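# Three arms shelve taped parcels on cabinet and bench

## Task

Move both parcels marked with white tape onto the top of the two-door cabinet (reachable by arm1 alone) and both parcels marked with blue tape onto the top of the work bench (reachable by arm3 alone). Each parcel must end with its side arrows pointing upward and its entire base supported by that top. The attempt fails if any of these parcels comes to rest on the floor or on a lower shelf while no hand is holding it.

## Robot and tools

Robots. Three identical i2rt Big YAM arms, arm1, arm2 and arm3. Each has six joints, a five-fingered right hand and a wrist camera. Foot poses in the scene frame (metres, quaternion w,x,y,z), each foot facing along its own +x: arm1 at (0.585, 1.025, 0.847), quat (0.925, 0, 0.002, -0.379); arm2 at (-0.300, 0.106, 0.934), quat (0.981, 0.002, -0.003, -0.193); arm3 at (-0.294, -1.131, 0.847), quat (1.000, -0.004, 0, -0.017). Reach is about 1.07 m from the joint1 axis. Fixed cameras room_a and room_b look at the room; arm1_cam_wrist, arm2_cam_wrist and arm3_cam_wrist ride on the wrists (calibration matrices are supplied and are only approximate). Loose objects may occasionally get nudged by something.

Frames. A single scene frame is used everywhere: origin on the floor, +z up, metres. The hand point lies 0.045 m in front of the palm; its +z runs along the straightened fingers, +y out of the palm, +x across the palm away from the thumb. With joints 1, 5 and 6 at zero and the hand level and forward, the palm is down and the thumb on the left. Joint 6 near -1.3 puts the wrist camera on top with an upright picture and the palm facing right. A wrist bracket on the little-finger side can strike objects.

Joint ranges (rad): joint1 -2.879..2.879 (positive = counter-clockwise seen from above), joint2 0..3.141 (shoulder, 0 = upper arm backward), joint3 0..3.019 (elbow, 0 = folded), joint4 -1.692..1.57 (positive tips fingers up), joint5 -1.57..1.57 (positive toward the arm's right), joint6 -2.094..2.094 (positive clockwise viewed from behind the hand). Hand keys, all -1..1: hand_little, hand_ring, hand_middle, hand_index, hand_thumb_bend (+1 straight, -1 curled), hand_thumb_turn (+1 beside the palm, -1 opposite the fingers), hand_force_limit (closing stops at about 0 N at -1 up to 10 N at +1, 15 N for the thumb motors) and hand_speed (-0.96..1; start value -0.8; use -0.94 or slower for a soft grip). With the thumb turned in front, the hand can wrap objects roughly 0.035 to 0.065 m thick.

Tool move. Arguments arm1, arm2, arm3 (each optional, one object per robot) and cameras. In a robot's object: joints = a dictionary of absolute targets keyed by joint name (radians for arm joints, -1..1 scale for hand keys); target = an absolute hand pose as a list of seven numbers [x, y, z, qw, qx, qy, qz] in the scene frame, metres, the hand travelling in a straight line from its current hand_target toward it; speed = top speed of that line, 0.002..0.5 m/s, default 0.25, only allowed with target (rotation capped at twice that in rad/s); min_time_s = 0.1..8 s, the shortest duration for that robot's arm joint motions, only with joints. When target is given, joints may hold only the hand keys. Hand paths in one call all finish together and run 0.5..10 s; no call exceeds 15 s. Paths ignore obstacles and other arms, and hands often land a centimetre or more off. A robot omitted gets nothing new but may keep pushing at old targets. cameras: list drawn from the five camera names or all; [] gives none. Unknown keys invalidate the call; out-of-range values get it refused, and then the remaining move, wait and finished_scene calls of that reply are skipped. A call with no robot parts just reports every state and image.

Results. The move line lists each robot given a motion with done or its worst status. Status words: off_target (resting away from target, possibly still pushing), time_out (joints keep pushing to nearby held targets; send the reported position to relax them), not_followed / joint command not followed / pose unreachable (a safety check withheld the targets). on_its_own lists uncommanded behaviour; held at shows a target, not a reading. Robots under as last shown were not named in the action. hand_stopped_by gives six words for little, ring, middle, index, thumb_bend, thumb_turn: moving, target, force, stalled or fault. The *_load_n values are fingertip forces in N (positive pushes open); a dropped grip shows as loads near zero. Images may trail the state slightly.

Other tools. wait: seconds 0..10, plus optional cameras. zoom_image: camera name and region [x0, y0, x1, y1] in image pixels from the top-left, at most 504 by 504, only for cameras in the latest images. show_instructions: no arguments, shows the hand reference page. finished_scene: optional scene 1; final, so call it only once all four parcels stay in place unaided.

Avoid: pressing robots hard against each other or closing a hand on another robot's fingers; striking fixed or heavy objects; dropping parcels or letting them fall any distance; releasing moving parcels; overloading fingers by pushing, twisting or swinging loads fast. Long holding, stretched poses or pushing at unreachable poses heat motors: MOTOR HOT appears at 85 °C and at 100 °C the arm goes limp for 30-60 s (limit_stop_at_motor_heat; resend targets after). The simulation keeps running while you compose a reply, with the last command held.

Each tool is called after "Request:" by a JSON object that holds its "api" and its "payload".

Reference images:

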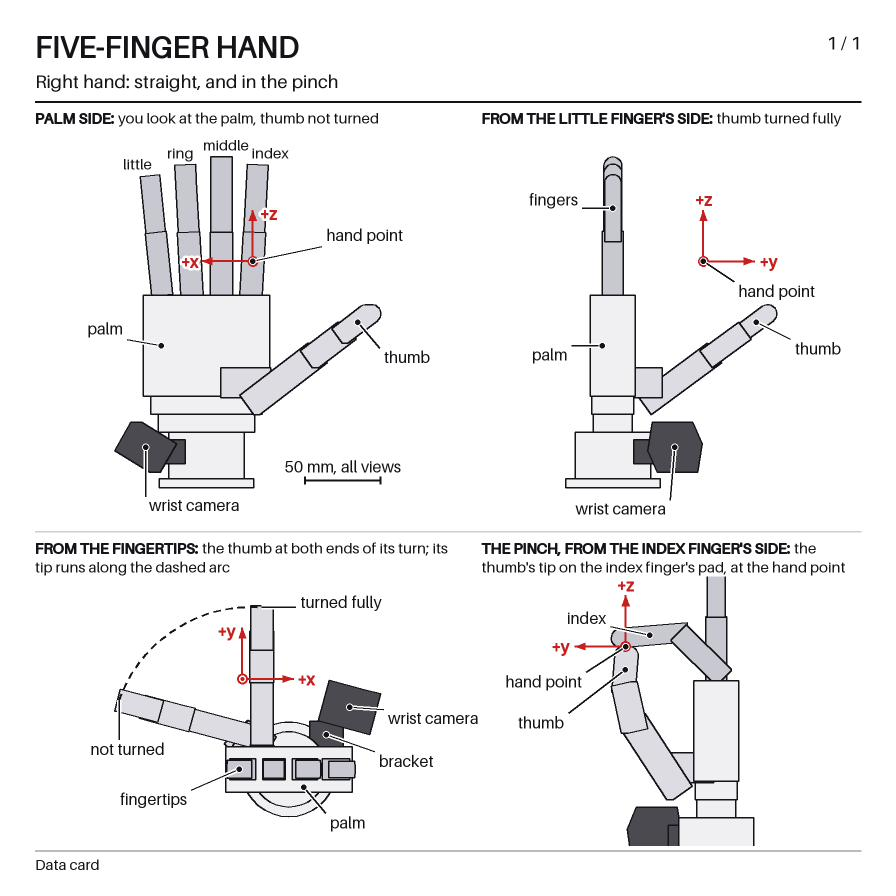

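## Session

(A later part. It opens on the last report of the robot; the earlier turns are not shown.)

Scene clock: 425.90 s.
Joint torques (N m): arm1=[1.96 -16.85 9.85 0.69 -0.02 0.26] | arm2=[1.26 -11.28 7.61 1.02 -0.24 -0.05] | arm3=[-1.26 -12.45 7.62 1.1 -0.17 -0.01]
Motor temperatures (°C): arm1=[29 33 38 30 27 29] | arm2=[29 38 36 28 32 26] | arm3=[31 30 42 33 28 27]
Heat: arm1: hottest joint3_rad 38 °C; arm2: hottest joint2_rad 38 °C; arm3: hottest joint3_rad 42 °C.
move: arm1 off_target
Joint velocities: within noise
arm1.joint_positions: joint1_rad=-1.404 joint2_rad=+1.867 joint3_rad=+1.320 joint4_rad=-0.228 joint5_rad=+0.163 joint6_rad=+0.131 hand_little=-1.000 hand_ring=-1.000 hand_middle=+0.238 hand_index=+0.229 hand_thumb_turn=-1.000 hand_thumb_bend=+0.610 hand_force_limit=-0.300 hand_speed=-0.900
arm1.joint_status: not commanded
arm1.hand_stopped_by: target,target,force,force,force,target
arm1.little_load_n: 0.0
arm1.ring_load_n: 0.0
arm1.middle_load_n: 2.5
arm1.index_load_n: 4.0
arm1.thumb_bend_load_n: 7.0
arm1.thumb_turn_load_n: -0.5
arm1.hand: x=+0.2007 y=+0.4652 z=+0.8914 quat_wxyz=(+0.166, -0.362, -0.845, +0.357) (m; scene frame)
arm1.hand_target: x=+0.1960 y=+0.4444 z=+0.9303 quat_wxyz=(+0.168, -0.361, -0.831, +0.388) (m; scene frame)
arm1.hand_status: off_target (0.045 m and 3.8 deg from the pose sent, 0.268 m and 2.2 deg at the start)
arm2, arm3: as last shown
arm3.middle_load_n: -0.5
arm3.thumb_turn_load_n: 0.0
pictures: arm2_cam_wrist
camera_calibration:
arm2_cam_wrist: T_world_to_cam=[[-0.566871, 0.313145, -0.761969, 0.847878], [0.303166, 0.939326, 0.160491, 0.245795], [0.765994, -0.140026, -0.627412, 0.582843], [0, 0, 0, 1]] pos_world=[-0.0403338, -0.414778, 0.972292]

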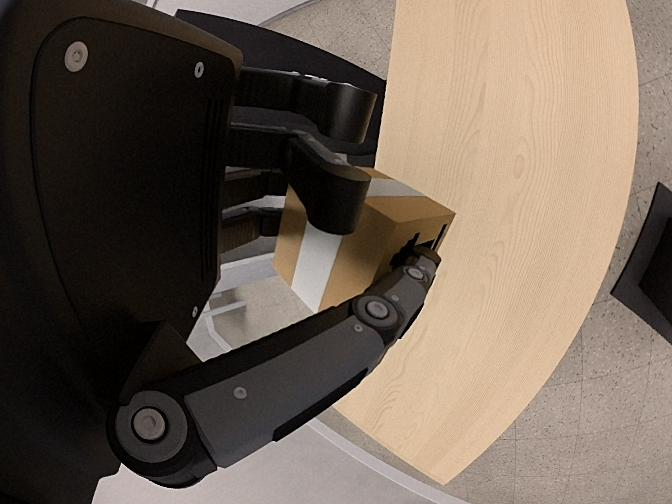

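Request:
{"api": "move", "payload": {"arm1": {"joints": {"joint1_rad": 1.64}, "min_time_s": 6}, "cameras": ["arm2_cam_wrist", "arm1_cam_wrist", "room_a"]}}

Scene clock: 434.43 s.
Joint torques (N m): arm1=[0.85 -16.97 9.84 0.69 -0.04 0.26] | arm2=[1.2 -11.4 7.61 1.03 -0.23 -0.05] | arm3=[-1.2 -12.57 7.65 1.11 -0.17 -0.02]
Motor temperatures (°C): arm1=[29 33 39 30 27 29] | arm2=[29 38 36 28 32 26] | arm3=[31 30 42 33 28 27]
Heat: arm1: hottest joint3_rad 39 °C; arm2: hottest joint2_rad 38 °C; arm3: hottest joint3_rad 42 °C.
move: arm1 done
Joint velocities: within noise
arm1.joint_positions: joint1_rad=+1.647 joint2_rad=+1.867 joint3_rad=+1.320 joint4_rad=-0.228 joint5_rad=+0.164 joint6_rad=+0.131 hand_little=-1.000 hand_ring=-1.000 hand_middle=+0.238 hand_index=+0.229 hand_thumb_turn=-1.000 hand_thumb_bend=+0.610 hand_force_limit=-0.300 hand_speed=-0.900
arm1.joint_status: all done
arm1.hand_stopped_by: target,target,force,force,force,target
arm1.little_load_n: 0.0
arm1.ring_load_n: 0.0
arm1.middle_load_n: 2.5
arm1.index_load_n: 4.0
arm1.thumb_bend_load_n: 7.0
arm1.thumb_turn_load_n: -1.0
arm1.hand: x=+1.0191 y=+1.5473 z=+0.8914 quat_wxyz=(-0.350, +0.827, -0.401, +0.179) (m; scene frame)
arm1.hand_target: x=+1.0354 y=+1.5594 z=+0.9303 quat_wxyz=(-0.379, +0.810, -0.407, +0.186) (m; scene frame)
arm1.hand_status: not commanded
arm2, arm3: as last shown
arm3.middle_load_n: 0.0
pictures: arm1_cam_wrist, arm2_cam_wrist, room_a
camera_calibration:
arm1_cam_wrist: T_world_to_cam=[[-0.374007, -0.612295, -0.696573, 1.95186], [-0.920993, 0.33352, 0.201335, 0.244441], [0.109044, 0.71684, -0.688658, -0.491696], [0, 0, 0, 1]] pos_world=[1.00875, 1.46605, 0.971784]
arm2_cam_wrist: T_world_to_cam=[[-0.566871, 0.313145, -0.761969, 0.847878], [0.303166, 0.939326, 0.160491, 0.245795], [0.765994, -0.140026, -0.627412, 0.582843], [0, 0, 0, 1]] pos_world=[-0.0403338, -0.414778, 0.972292]

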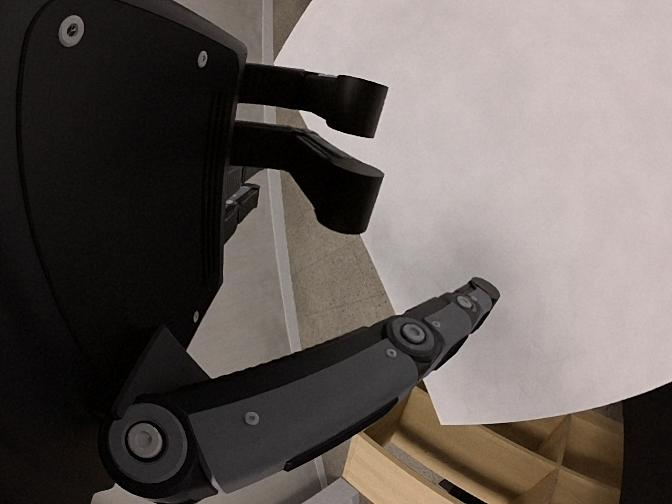

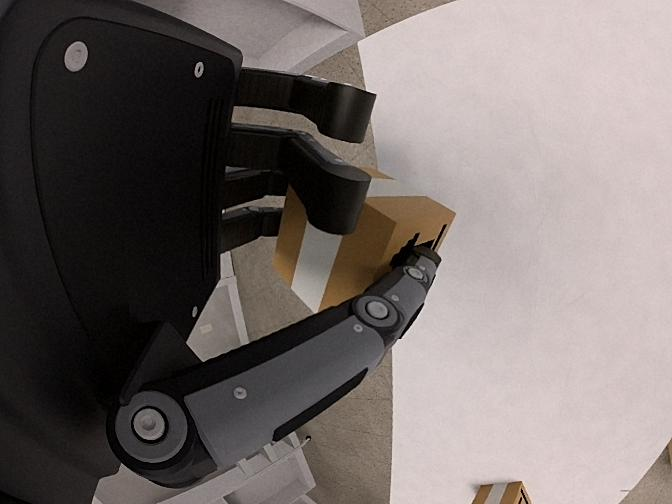

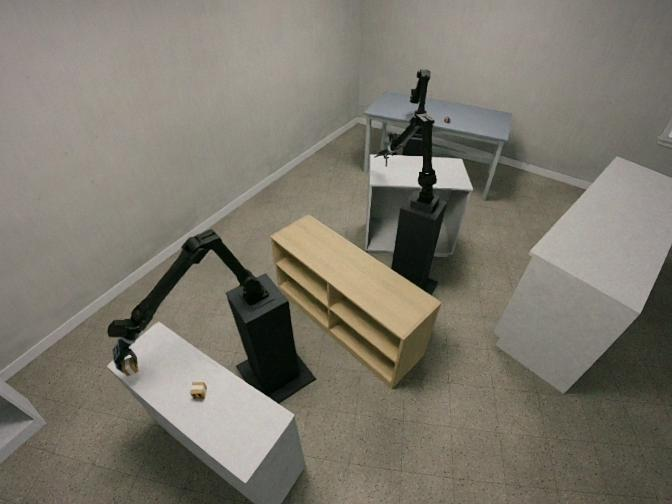

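Request:
{"api": "move", "payload": {"arm1": {"target": [0.952, 1.463, 0.86, -0.3830, 0.8214, -0.3830, 0.1786], "speed": 0.12}, "cameras": ["arm2_cam_wrist"]}}

Scene clock: 438.90 s.
Joint torques (N m): arm1=[0.56 -13.57 5.74 1.72 -0.19 -0.05] | arm2=[1.38 -11.58 7.6 1.07 -0.24 -0.05] | arm3=[-1.2 -12.45 7.62 1.11 -0.17 -0.02]
Motor temperatures (°C): arm1=[29 33 40 30 27 29] | arm2=[29 38 36 28 32 26] | arm3=[31 30 42 33 28 27]
Heat: arm1: hottest joint3_rad 40 °C; arm2: hottest joint2_rad 38 °C; arm3: hottest joint3_rad 42 °C.
move: arm1 off_target
Joint velocities: within noise
arm1.joint_positions: joint1_rad=+1.642 joint2_rad=+1.706 joint3_rad=+0.894 joint4_rad=+0.055 joint5_rad=+0.123 joint6_rad=+0.111 hand_little=-1.000 hand_ring=-1.000 hand_middle=+0.238 hand_index=+0.229 hand_thumb_turn=-1.000 hand_thumb_bend=+0.610 hand_force_limit=-0.300 hand_speed=-0.900
arm1.joint_status: not commanded
arm1.hand_stopped_by: target,target,force,force,force,target
arm1.little_load_n: 0.0
arm1.ring_load_n: 0.0
arm1.middle_load_n: 2.5
arm1.index_load_n: 4.0
arm1.thumb_bend_load_n: 7.0
arm1.thumb_turn_load_n: -1.0
arm1.hand: x=+0.9399 y=+1.4602 z=+0.8392 quat_wxyz=(-0.361, +0.831, -0.387, +0.168) (m; scene frame)
arm1.hand_target: x=+0.9518 y=+1.4628 z=+0.8598 quat_wxyz=(-0.383, +0.821, -0.383, +0.179) (m; scene frame)
arm1.hand_status: off_target (0.024 m and 3.0 deg from the pose sent, 0.112 m and 4.4 deg at the start)
arm2, arm3: as last shown
pictures: arm2_cam_wrist
camera_calibration:
arm2_cam_wrist: T_world_to_cam=[[-0.566871, 0.313145, -0.761969, 0.847878], [0.303166, 0.939326, 0.160491, 0.245795], [0.765994, -0.140026, -0.627412, 0.582843], [0, 0, 0, 1]] pos_world=[-0.0403338, -0.414778, 0.972292]

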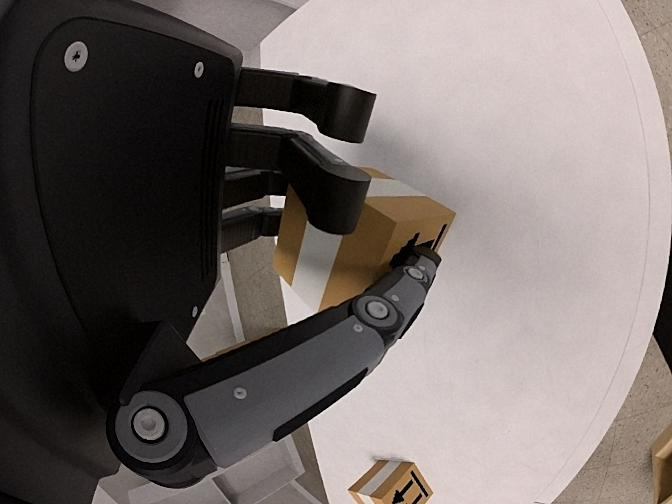

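Request:
{"api": "move", "payload": {"arm1": {"target": [0.952, 1.461, 0.835, -0.3830, 0.8214, -0.3830, 0.1786], "speed": 0.06}, "cameras": []}}

Request:
{"api": "move", "payload": {"arm1": {"target": [0.952, 1.460, 0.823, -0.3830, 0.8214, -0.3830, 0.1786], "speed": 0.05}, "cameras": []}}

Scene clock: 441.70 s.
Joint torques (N m): arm1=[0.56 -10.46 5.61 1.76 -0.2 -0.05] | arm2=[1.38 -11.46 7.61 1.03 -0.24 -0.04] | arm3=[-1.14 -12.57 7.65 1.11 -0.16 -0.01]
Motor temperatures (°C): arm1=[29 33 39 30 27 29] | arm2=[29 38 36 28 32 26] | arm3=[31 30 42 33 28 27]
Heat: arm1: hottest joint3_rad 39 °C; arm2: hottest joint2_rad 38 °C; arm3: hottest joint3_rad 42 °C.
move: arm1 done
Joint velocities: within noise
arm1.joint_positions: joint1_rad=+1.639 joint2_rad=+1.714 joint3_rad=+0.872 joint4_rad=+0.126 joint5_rad=+0.120 joint6_rad=+0.109 hand_little=-1.000 hand_ring=-1.000 hand_middle=+0.238 hand_index=+0.229 hand_thumb_turn=-1.000 hand_thumb_bend=+0.610 hand_force_limit=-0.300 hand_speed=-0.900
arm1.joint_status: not commanded
arm1.hand_stopped_by: target,target,force,force,force,target
arm1.little_load_n: 0.0
arm1.ring_load_n: 0.0
arm1.middle_load_n: 2.5
arm1.index_load_n: 4.0
arm1.thumb_bend_load_n: 7.0
arm1.thumb_turn_load_n: -1.0
arm1.hand: x=+0.9436 y=+1.4623 z=+0.8373 quat_wxyz=(-0.380, +0.823, -0.385, +0.173) (m; scene frame)
arm1.hand_target: x=+0.9519 y=+1.4609 z=+0.8350 quat_wxyz=(-0.383, +0.821, -0.383, +0.179) (m; scene frame)
arm1.hand_status: done (0.009 m and 0.8 deg from the pose sent, 0.013 m and 3.0 deg at the start)
arm2.joint_positions: joint1_rad=-0.699 joint2_rad=+1.910 joint3_rad=+1.087 joint4_rad=+0.121 joint5_rad=-0.183 joint6_rad=-0.148 hand_little=-1.000 hand_ring=-1.000 hand_middle=+1.000 hand_index=+1.000 hand_thumb_turn=-1.000 hand_thumb_bend=+1.000 hand_force_limit=-0.300 hand_speed=-0.600
arm2.joint_status: not commanded
arm2.hand_stopped_by: target,target,target,target,target,target
arm2.little_load_n: 0.0
arm2.ring_load_n: 0.0
arm2.middle_load_n: -0.5
arm2.index_load_n: 0.0
arm2.thumb_bend_load_n: 0.0
arm2.thumb_turn_load_n: 0.0
arm2.hand: x=+0.0424 y=-0.4260 z=+0.9015 quat_wxyz=(-0.155, +0.315, -0.847, +0.399) (m; scene frame)
arm2.hand_target: x=+0.0399 y=-0.4232 z=+0.8958 quat_wxyz=(-0.152, +0.319, -0.850, +0.392) (m; scene frame)
arm2.hand_status: not commanded
arm3: as last shown
arm3.thumb_turn_load_n: 0.5
pictures: none
No camera images: "cameras" was empty.

Scene clock: 442.70 s.
Joint torques (N m): arm1=[0.56 -10.64 5.45 1.69 -0.2 -0.05] | arm2=[1.32 -11.46 7.64 1.03 -0.23 -0.04] | arm3=[-1.14 -12.45 7.62 1.11 -0.16 -0.02]
Motor temperatures (°C): arm1=[29 33 39 30 27 29] | arm2=[29 38 36 28 32 26] | arm3=[31 30 42 33 28 27]
Heat: arm1: hottest joint3_rad 39 °C; arm2: hottest joint2_rad 38 °C; arm3: hottest joint3_rad 42 °C.
move: arm1 done
Joint velocities: within noise
arm1.joint_positions: joint1_rad=+1.637 joint2_rad=+1.741 joint3_rad=+0.863 joint4_rad=+0.161 joint5_rad=+0.119 joint6_rad=+0.108 hand_little=-1.000 hand_ring=-1.000 hand_middle=+0.238 hand_index=+0.229 hand_thumb_turn=-1.000 hand_thumb_bend=+0.610 hand_force_limit=-0.300 hand_speed=-0.900
arm1.joint_status: not commanded
arm1.hand_stopped_by: target,target,force,force,force,target
arm1.little_load_n: 0.0
arm1.ring_load_n: 0.0
arm1.middle_load_n: 2.5
arm1.index_load_n: 4.0
arm1.thumb_bend_load_n: 7.0
arm1.thumb_turn_load_n: -1.0
arm1.hand: x=+0.9435 y=+1.4612 z=+0.8247 quat_wxyz=(-0.379, +0.823, -0.385, +0.173) (m; scene frame)
arm1.hand_target: x=+0.9520 y=+1.4599 z=+0.8231 quat_wxyz=(-0.383, +0.821, -0.383, +0.179) (m; scene frame)
arm1.hand_status: done (0.009 m and 0.9 deg from the pose sent, 0.017 m and 0.8 deg at the start)
arm2: as last shown
arm2.middle_load_n: 0.0
arm3.joint_positions: joint1_rad=-1.353 joint2_rad=+1.631 joint3_rad=+0.633 joint4_rad=+0.813 joint5_rad=+0.246 joint6_rad=-1.318 hand_little=-1.000 hand_ring=-1.000 hand_middle=+1.000 hand_index=+1.000 hand_thumb_turn=-1.000 hand_thumb_bend=+1.000 hand_force_limit=-0.300 hand_speed=-0.600
arm3.joint_status: not commanded
arm3.hand_stopped_by: target,target,target,target,target,target
arm3.little_load_n: 0.5
arm3.ring_load_n: 0.0
arm3.middle_load_n: 0.0
arm3.index_load_n: 0.0
arm3.thumb_bend_load_n: 0.0
arm3.thumb_turn_load_n: 0.5
arm3.hand: x=-0.2881 y=-1.6954 z=+0.9442 quat_wxyz=(+0.422, +0.462, -0.610, +0.486) (m; scene frame)
arm3.hand_target: x=-0.2900 y=-1.6999 z=+0.9501 quat_wxyz=(+0.423, +0.457, -0.610, +0.489) (m; scene frame)
arm3.hand_status: not commanded
pictures: none
No camera images: "cameras" was empty.

Request:
{"api": "move", "payload": {"arm1": {"target": [0.952, 1.458, 0.812, -0.3830, 0.8214, -0.3830, 0.1786], "speed": 0.04}, "cameras": []}}

Request:
{"api": "move", "payload": {"arm1": {"target": [0.952, 1.457, 0.804, -0.3830, 0.8214, -0.3830, 0.1786], "speed": 0.03}, "cameras": ["arm2_cam_wrist"]}}

Scene clock: 445.93 s.
Joint torques (N m): arm1=[0.5 -10.7 5.26 1.85 -0.2 -0.05] | arm2=[1.26 -11.34 7.6 1.07 -0.24 -0.04] | arm3=[-1.26 -12.45 7.65 1.13 -0.16 -0.02]
Motor temperatures (°C): arm1=[29 33 39 30 27 29] | arm2=[29 38 36 28 32 26] | arm3=[31 30 42 33 28 27]
Heat: arm1: hottest joint3_rad 39 °C; arm2: hottest joint2_rad 38 °C; arm3: hottest joint3_rad 42 °C.
move: arm1 done
Joint velocities: within noise
arm1.joint_positions: joint1_rad=+1.634 joint2_rad=+1.764 joint3_rad=+0.854 joint4_rad=+0.194 joint5_rad=+0.116 joint6_rad=+0.106 hand_little=-1.000 hand_ring=-1.000 hand_middle=+0.238 hand_index=+0.229 hand_thumb_turn=-1.000 hand_thumb_bend=+0.610 hand_force_limit=-0.300 hand_speed=-0.900
arm1.joint_status: not commanded
arm1.hand_stopped_by: target,target,force,force,force,target
arm1.little_load_n: 0.0
arm1.ring_load_n: 0.0
arm1.middle_load_n: 2.5
arm1.index_load_n: 4.0
arm1.thumb_bend_load_n: 7.0
arm1.thumb_turn_load_n: -1.0
arm1.hand: x=+0.9436 y=+1.4593 z=+0.8138 quat_wxyz=(-0.379, +0.823, -0.385, +0.173) (m; scene frame)
arm1.hand_target: x=+0.9519 y=+1.4578 z=+0.8121 quat_wxyz=(-0.383, +0.821, -0.383, +0.179) (m; scene frame)
arm1.hand_status: done (0.009 m and 0.9 deg from the pose sent, 0.016 m and 0.9 deg at the start)
arm2, arm3: as last shown
arm3.little_load_n: 0.0
arm3.thumb_turn_load_n: 0.0
pictures: none
No camera images: "cameras" was empty.

Scene clock: 446.90 s.
Joint torques (N m): arm1=[0.5 -10.23 4.83 1.74 -0.19 -0.05] | arm2=[1.32 -11.4 7.69 1.06 -0.25 -0.06] | arm3=[-1.2 -12.63 7.62 1.13 -0.16 -0.02]
Motor temperatures (°C): arm1=[29 33 39 30 27 29] | arm2=[29 38 36 28 32 26] | arm3=[31 30 42 33 28 27]
Heat: arm1: hottest joint3_rad 39 °C; arm2: hottest joint2_rad 38 °C; arm3: hottest joint3_rad 42 °C.
move: arm1 off_target
Joint velocities: within noise
arm1.joint_positions: joint1_rad=+1.633 joint2_rad=+1.774 joint3_rad=+0.854 joint4_rad=+0.219 joint5_rad=+0.115 joint6_rad=+0.105 hand_little=-1.000 hand_ring=-1.000 hand_middle=+0.238 hand_index=+0.229 hand_thumb_turn=-1.000 hand_thumb_bend=+0.610 hand_force_limit=-0.300 hand_speed=-0.900
arm1.joint_status: not commanded
arm1.hand_stopped_by: target,target,force,force,force,target
arm1.little_load_n: 0.0
arm1.ring_load_n: 0.0
arm1.middle_load_n: 2.0
arm1.index_load_n: 3.5
arm1.thumb_bend_load_n: 6.5
arm1.thumb_turn_load_n: -0.5
arm1.hand: x=+0.9464 y=+1.4618 z=+0.8126 quat_wxyz=(-0.386, +0.821, -0.384, +0.175) (m; scene frame)
arm1.hand_target: x=+0.9518 y=+1.4567 z=+0.8042 quat_wxyz=(-0.383, +0.821, -0.383, +0.179) (m; scene frame)
arm1.hand_status: off_target (0.011 m and 0.6 deg from the pose sent, 0.013 m and 0.9 deg at the start)
arm2, arm3: as last shown
arm3.thumb_turn_load_n: 0.5
pictures: arm2_cam_wrist
camera_calibration:
arm2_cam_wrist: T_world_to_cam=[[-0.566871, 0.313145, -0.761969, 0.847878], [0.303166, 0.939326, 0.160491, 0.245795], [0.765994, -0.140026, -0.627412, 0.582843], [0, 0, 0, 1]] pos_world=[-0.0403338, -0.414778, 0.972292]

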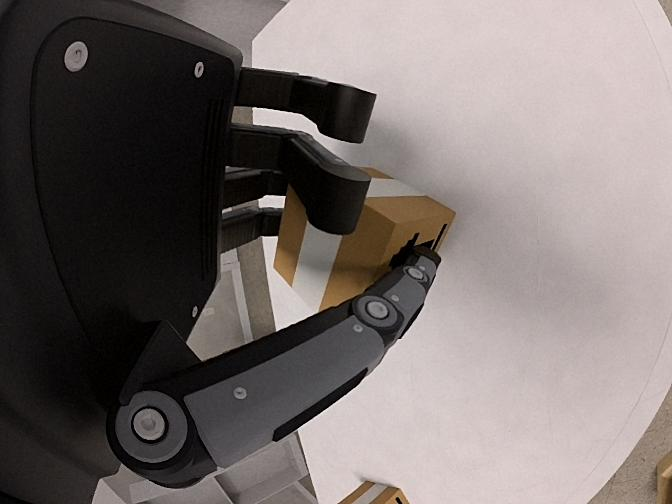

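Request:
{"api": "move", "payload": {"arm1": {"target": [0.952, 1.456, 0.8, -0.3830, 0.8214, -0.3830, 0.1786], "speed": 0.03}, "cameras": []}}

Request:
{"api": "move", "payload": {"arm1": {"joints": {"hand_index": 1, "hand_middle": 1, "hand_thumb_bend": 1, "hand_speed": -0.6}}, "cameras": ["arm2_cam_wrist"]}}

Request:
{"api": "move", "payload": {"arm1": {"target": [0.952, 1.456, 0.95, -0.3830, 0.8214, -0.3830, 0.1786], "speed": 0.12}, "cameras": ["arm2_cam_wrist", "room_a", "room_b", "arm3_cam_wrist"]}}

Scene clock: 449.53 s.
Joint torques (N m): arm1=[0.56 -9.7 4.86 1.66 -0.19 -0.05] | arm2=[1.26 -11.34 7.62 1.03 -0.24 -0.04] | arm3=[-1.2 -12.57 7.62 1.11 -0.17 -0.01]
Motor temperatures (°C): arm1=[29 32 39 30 27 29] | arm2=[29 38 36 28 32 26] | arm3=[31 30 42 33 28 27]
Heat: arm1: hottest joint3_rad 39 °C; arm2: hottest joint2_rad 38 °C; arm3: hottest joint3_rad 42 °C.
move: arm1 off_target
Joint velocities: within noise
arm1.joint_positions: joint1_rad=+1.632 joint2_rad=+1.776 joint3_rad=+0.849 joint4_rad=+0.232 joint5_rad=+0.114 joint6_rad=+0.105 hand_little=-1.000 hand_ring=-1.000 hand_middle=+0.238 hand_index=+0.229 hand_thumb_turn=-1.000 hand_thumb_bend=+0.610 hand_force_limit=-0.300 hand_speed=-0.900
arm1.joint_status: not commanded
arm1.hand_stopped_by: target,target,force,force,force,target
arm1.little_load_n: 0.5
arm1.ring_load_n: 0.0
arm1.middle_load_n: 2.5
arm1.index_load_n: 3.0
arm1.thumb_bend_load_n: 6.0
arm1.thumb_turn_load_n: -1.0
arm1.hand: x=+0.9469 y=+1.4615 z=+0.8121 quat_wxyz=(-0.389, +0.819, -0.384, +0.175) (m; scene frame)
arm1.hand_target: x=+0.9517 y=+1.4556 z=+0.8002 quat_wxyz=(-0.383, +0.821, -0.383, +0.179) (m; scene frame)
arm1.hand_status: off_target (0.014 m and 0.8 deg from the pose sent, 0.015 m and 0.6 deg at the start)
arm2, arm3: as last shown
arm2.middle_load_n: -0.5
pictures: none
No camera images: "cameras" was empty.

Scene clock: 450.70 s.
Joint torques (N m): arm1=[0.56 -10.58 4.79 1.68 -0.19 -0.04] | arm2=[1.44 -11.4 7.64 1.06 -0.24 -0.05] | arm3=[-1.14 -12.57 7.65 1.13 -0.16 -0.01]
Motor temperatures (°C): arm1=[29 32 39 30 27 29] | arm2=[29 38 36 28 32 26] | arm3=[31 30 42 33 28 27]
Heat: arm1: hottest joint3_rad 39 °C; arm2: hottest joint2_rad 38 °C; arm3: hottest joint3_rad 42 °C.
move: arm1 done
Joint velocities: within noise
arm1.joint_positions: joint1_rad=+1.631 joint2_rad=+1.787 joint3_rad=+0.849 joint4_rad=+0.233 joint5_rad=+0.114 joint6_rad=+0.104 hand_little=-1.000 hand_ring=-1.000 hand_middle=+1.000 hand_index=+1.000 hand_thumb_turn=-1.000 hand_thumb_bend=+1.000 hand_force_limit=-0.300 hand_speed=-0.600
arm1.joint_status: all done
arm1.hand_stopped_by: target,target,target,target,target,target
arm1.little_load_n: 0.0
arm1.ring_load_n: 0.0
arm1.middle_load_n: 0.0
arm1.index_load_n: 0.0
arm1.thumb_bend_load_n: 0.0
arm1.thumb_turn_load_n: 0.0
arm1.hand: x=+0.9459 y=+1.4600 z=+0.8060 quat_wxyz=(-0.384, +0.821, -0.385, +0.174) (m; scene frame)
arm1.hand_target: x=+0.9515 y=+1.4557 z=+0.8002 quat_wxyz=(-0.383, +0.822, -0.383, +0.178) (m; scene frame)
arm1.hand_status: not commanded
arm2, arm3: as last shown
arm2.little_load_n: 0.5
arm2.middle_load_n: 0.0
pictures: arm2_cam_wrist
camera_calibration:
arm2_cam_wrist: T_world_to_cam=[[-0.566871, 0.313145, -0.761969, 0.847878], [0.303166, 0.939326, 0.160491, 0.245795], [0.765994, -0.140026, -0.627412, 0.582843], [0, 0, 0, 1]] pos_world=[-0.0403338, -0.414778, 0.972292]

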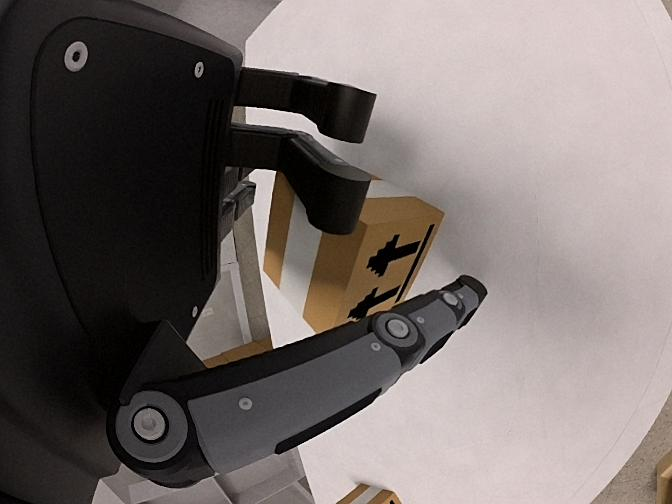

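Scene clock: 452.70 s.
Joint torques (N m): arm1=[0.67 -11.34 9.5 0.7 -0.12 -0.04] | arm2=[1.2 -11.46 7.69 1.05 -0.24 -0.04] | arm3=[-1.32 -12.57 7.64 1.13 -0.16 -0.01]
Motor temperatures (°C): arm1=[29 32 39 30 27 29] | arm2=[29 38 36 28 32 26] | arm3=[31 30 42 33 28 27]
Heat: arm1: hottest joint3_rad 39 °C; arm2: hottest joint2_rad 38 °C; arm3: hottest joint3_rad 42 °C.
move: arm1 off_target
Joint velocities: within noise
arm1.joint_positions: joint1_rad=+1.631 joint2_rad=+1.520 joint3_rad=+0.936 joint4_rad=-0.169 joint5_rad=+0.114 joint6_rad=+0.104 hand_little=-1.000 hand_ring=-1.000 hand_middle=+1.000 hand_index=+1.000 hand_thumb_turn=-1.000 hand_thumb_bend=+1.000 hand_force_limit=-0.300 hand_speed=-0.600
arm1.joint_status: not commanded
arm1.hand_stopped_by: target,target,target,target,target,target
arm1.little_load_n: 0.0
arm1.ring_load_n: 0.0
arm1.middle_load_n: 0.0
arm1.index_load_n: 0.0
arm1.thumb_bend_load_n: 0.0
arm1.thumb_turn_load_n: 0.0
arm1.hand: x=+0.9352 y=+1.4471 z=+0.9222 quat_wxyz=(-0.363, +0.831, -0.387, +0.168) (m; scene frame)
arm1.hand_target: x=+0.9513 y=+1.4553 z=+0.9503 quat_wxyz=(-0.383, +0.821, -0.383, +0.179) (m; scene frame)
arm1.hand_status: off_target (0.034 m and 2.8 deg from the pose sent, 0.144 m and 0.6 deg at the start)
arm2, arm3: as last shown
arm2.little_load_n: 0.0
arm2.thumb_bend_load_n: -0.5
pictures: arm2_cam_wrist, arm3_cam_wrist, room_a, room_b
camera_calibration:
arm2_cam_wrist: T_world_to_cam=[[-0.566871, 0.313145, -0.761969, 0.847878], [0.303166, 0.939326, 0.160491, 0.245795], [0.765994, -0.140026, -0.627412, 0.582843], [0, 0, 0, 1]] pos_world=[-0.0403338, -0.414778, 0.972292]
arm3_cam_wrist: T_world_to_cam=[[-0.990198, 0.123314, 0.0655798, -0.146246], [0.0327083, 0.661225, -0.749474, 1.83448], [-0.135783, -0.739983, -0.658778, -0.557761], [0, 0, 0, 1]] pos_world=[-0.28055, -1.6077, 1.01704]

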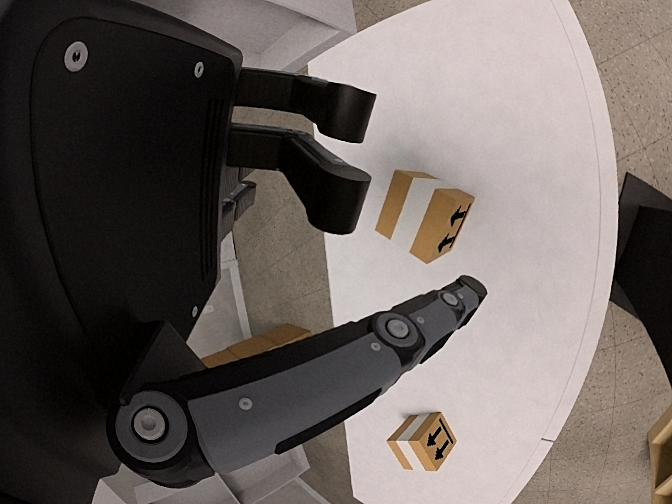

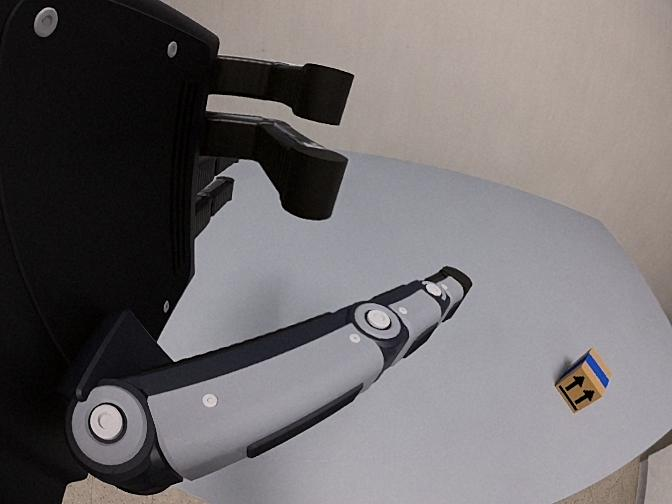

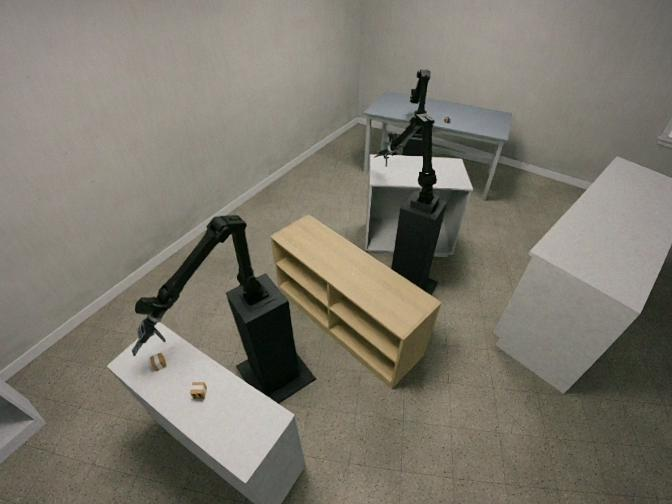

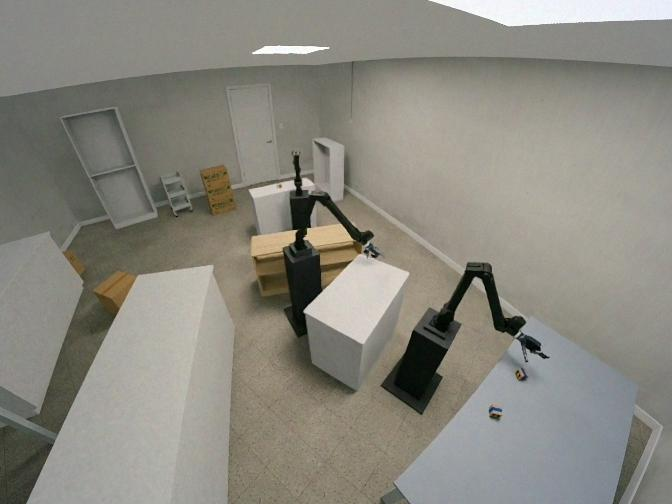

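Request:
{"api": "zoom_image", "payload": {"camera": "room_b", "region": [460, 340, 560, 440]}}

Request:
{"api": "zoom_image", "payload": {"camera": "arm2_cam_wrist", "region": [360, 150, 500, 290]}}

Request:
{"api": "zoom_image", "payload": {"camera": "arm2_cam_wrist", "region": [360, 390, 480, 490]}}

Scaled by 5.040 from the camera's 672x504 image, which has a finer 960x720 frame.

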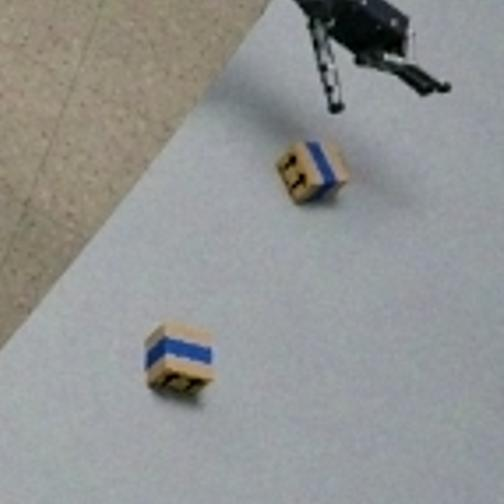

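Scaled by 3.600 from the camera's 672x504 image, which has a finer 960x720 frame.

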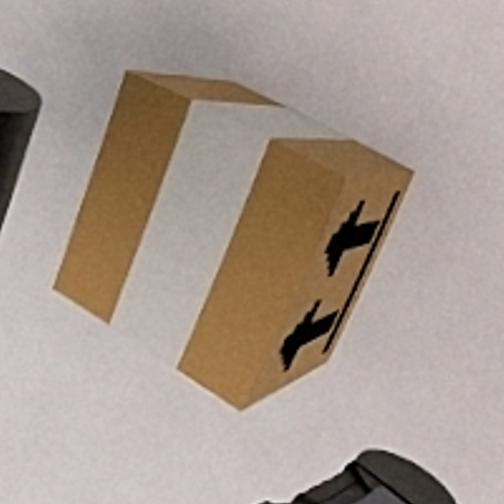

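Scaled by 4.200 from the camera's 672x504 image, which has a finer 960x720 frame.

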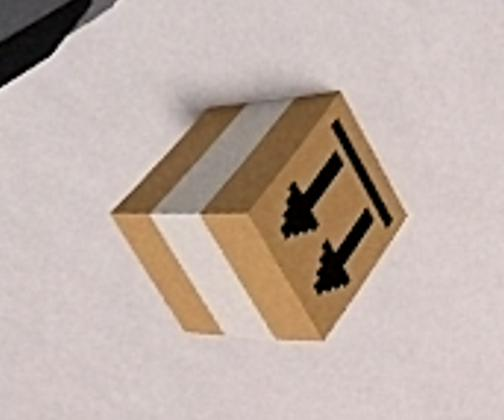

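Request:
{"api": "zoom_image", "payload": {"camera": "room_b", "region": [480, 360, 540, 425]}}

Request:
{"api": "zoom_image", "payload": {"camera": "arm3_cam_wrist", "region": [530, 330, 630, 430]}}

Scaled by 7.754 from the camera's 672x504 image, which has a finer 960x720 frame.

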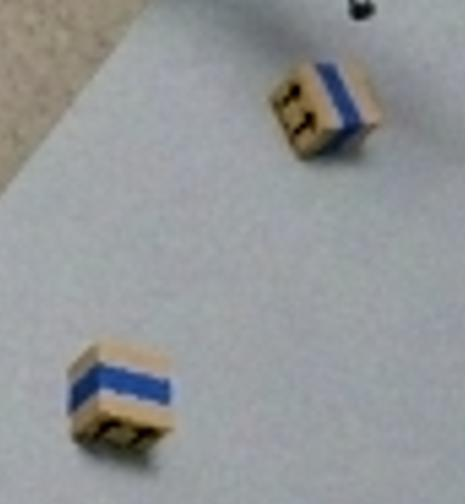

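Scaled by 5.040 from the camera's 672x504 image, which has a finer 960x720 frame.

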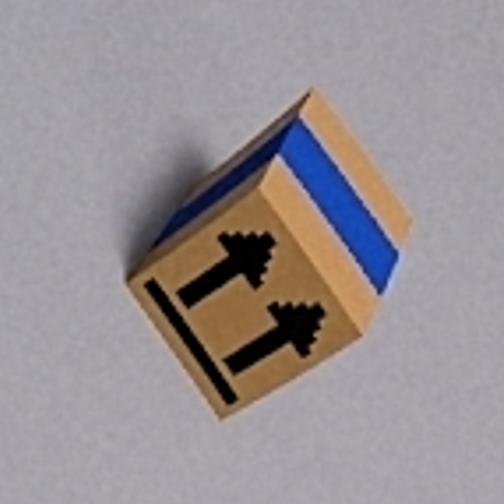

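Request:
{"api": "zoom_image", "payload": {"camera": "room_b", "region": [510, 362, 534, 386]}}

Scaled by 21.000 from the camera's 672x504 image, which has a finer 960x720 frame.

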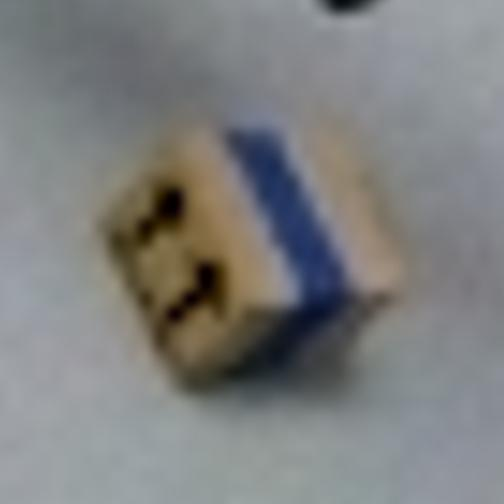

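Request:
{"api": "finished_scene", "payload": {}}

The scene is finished: the task was done.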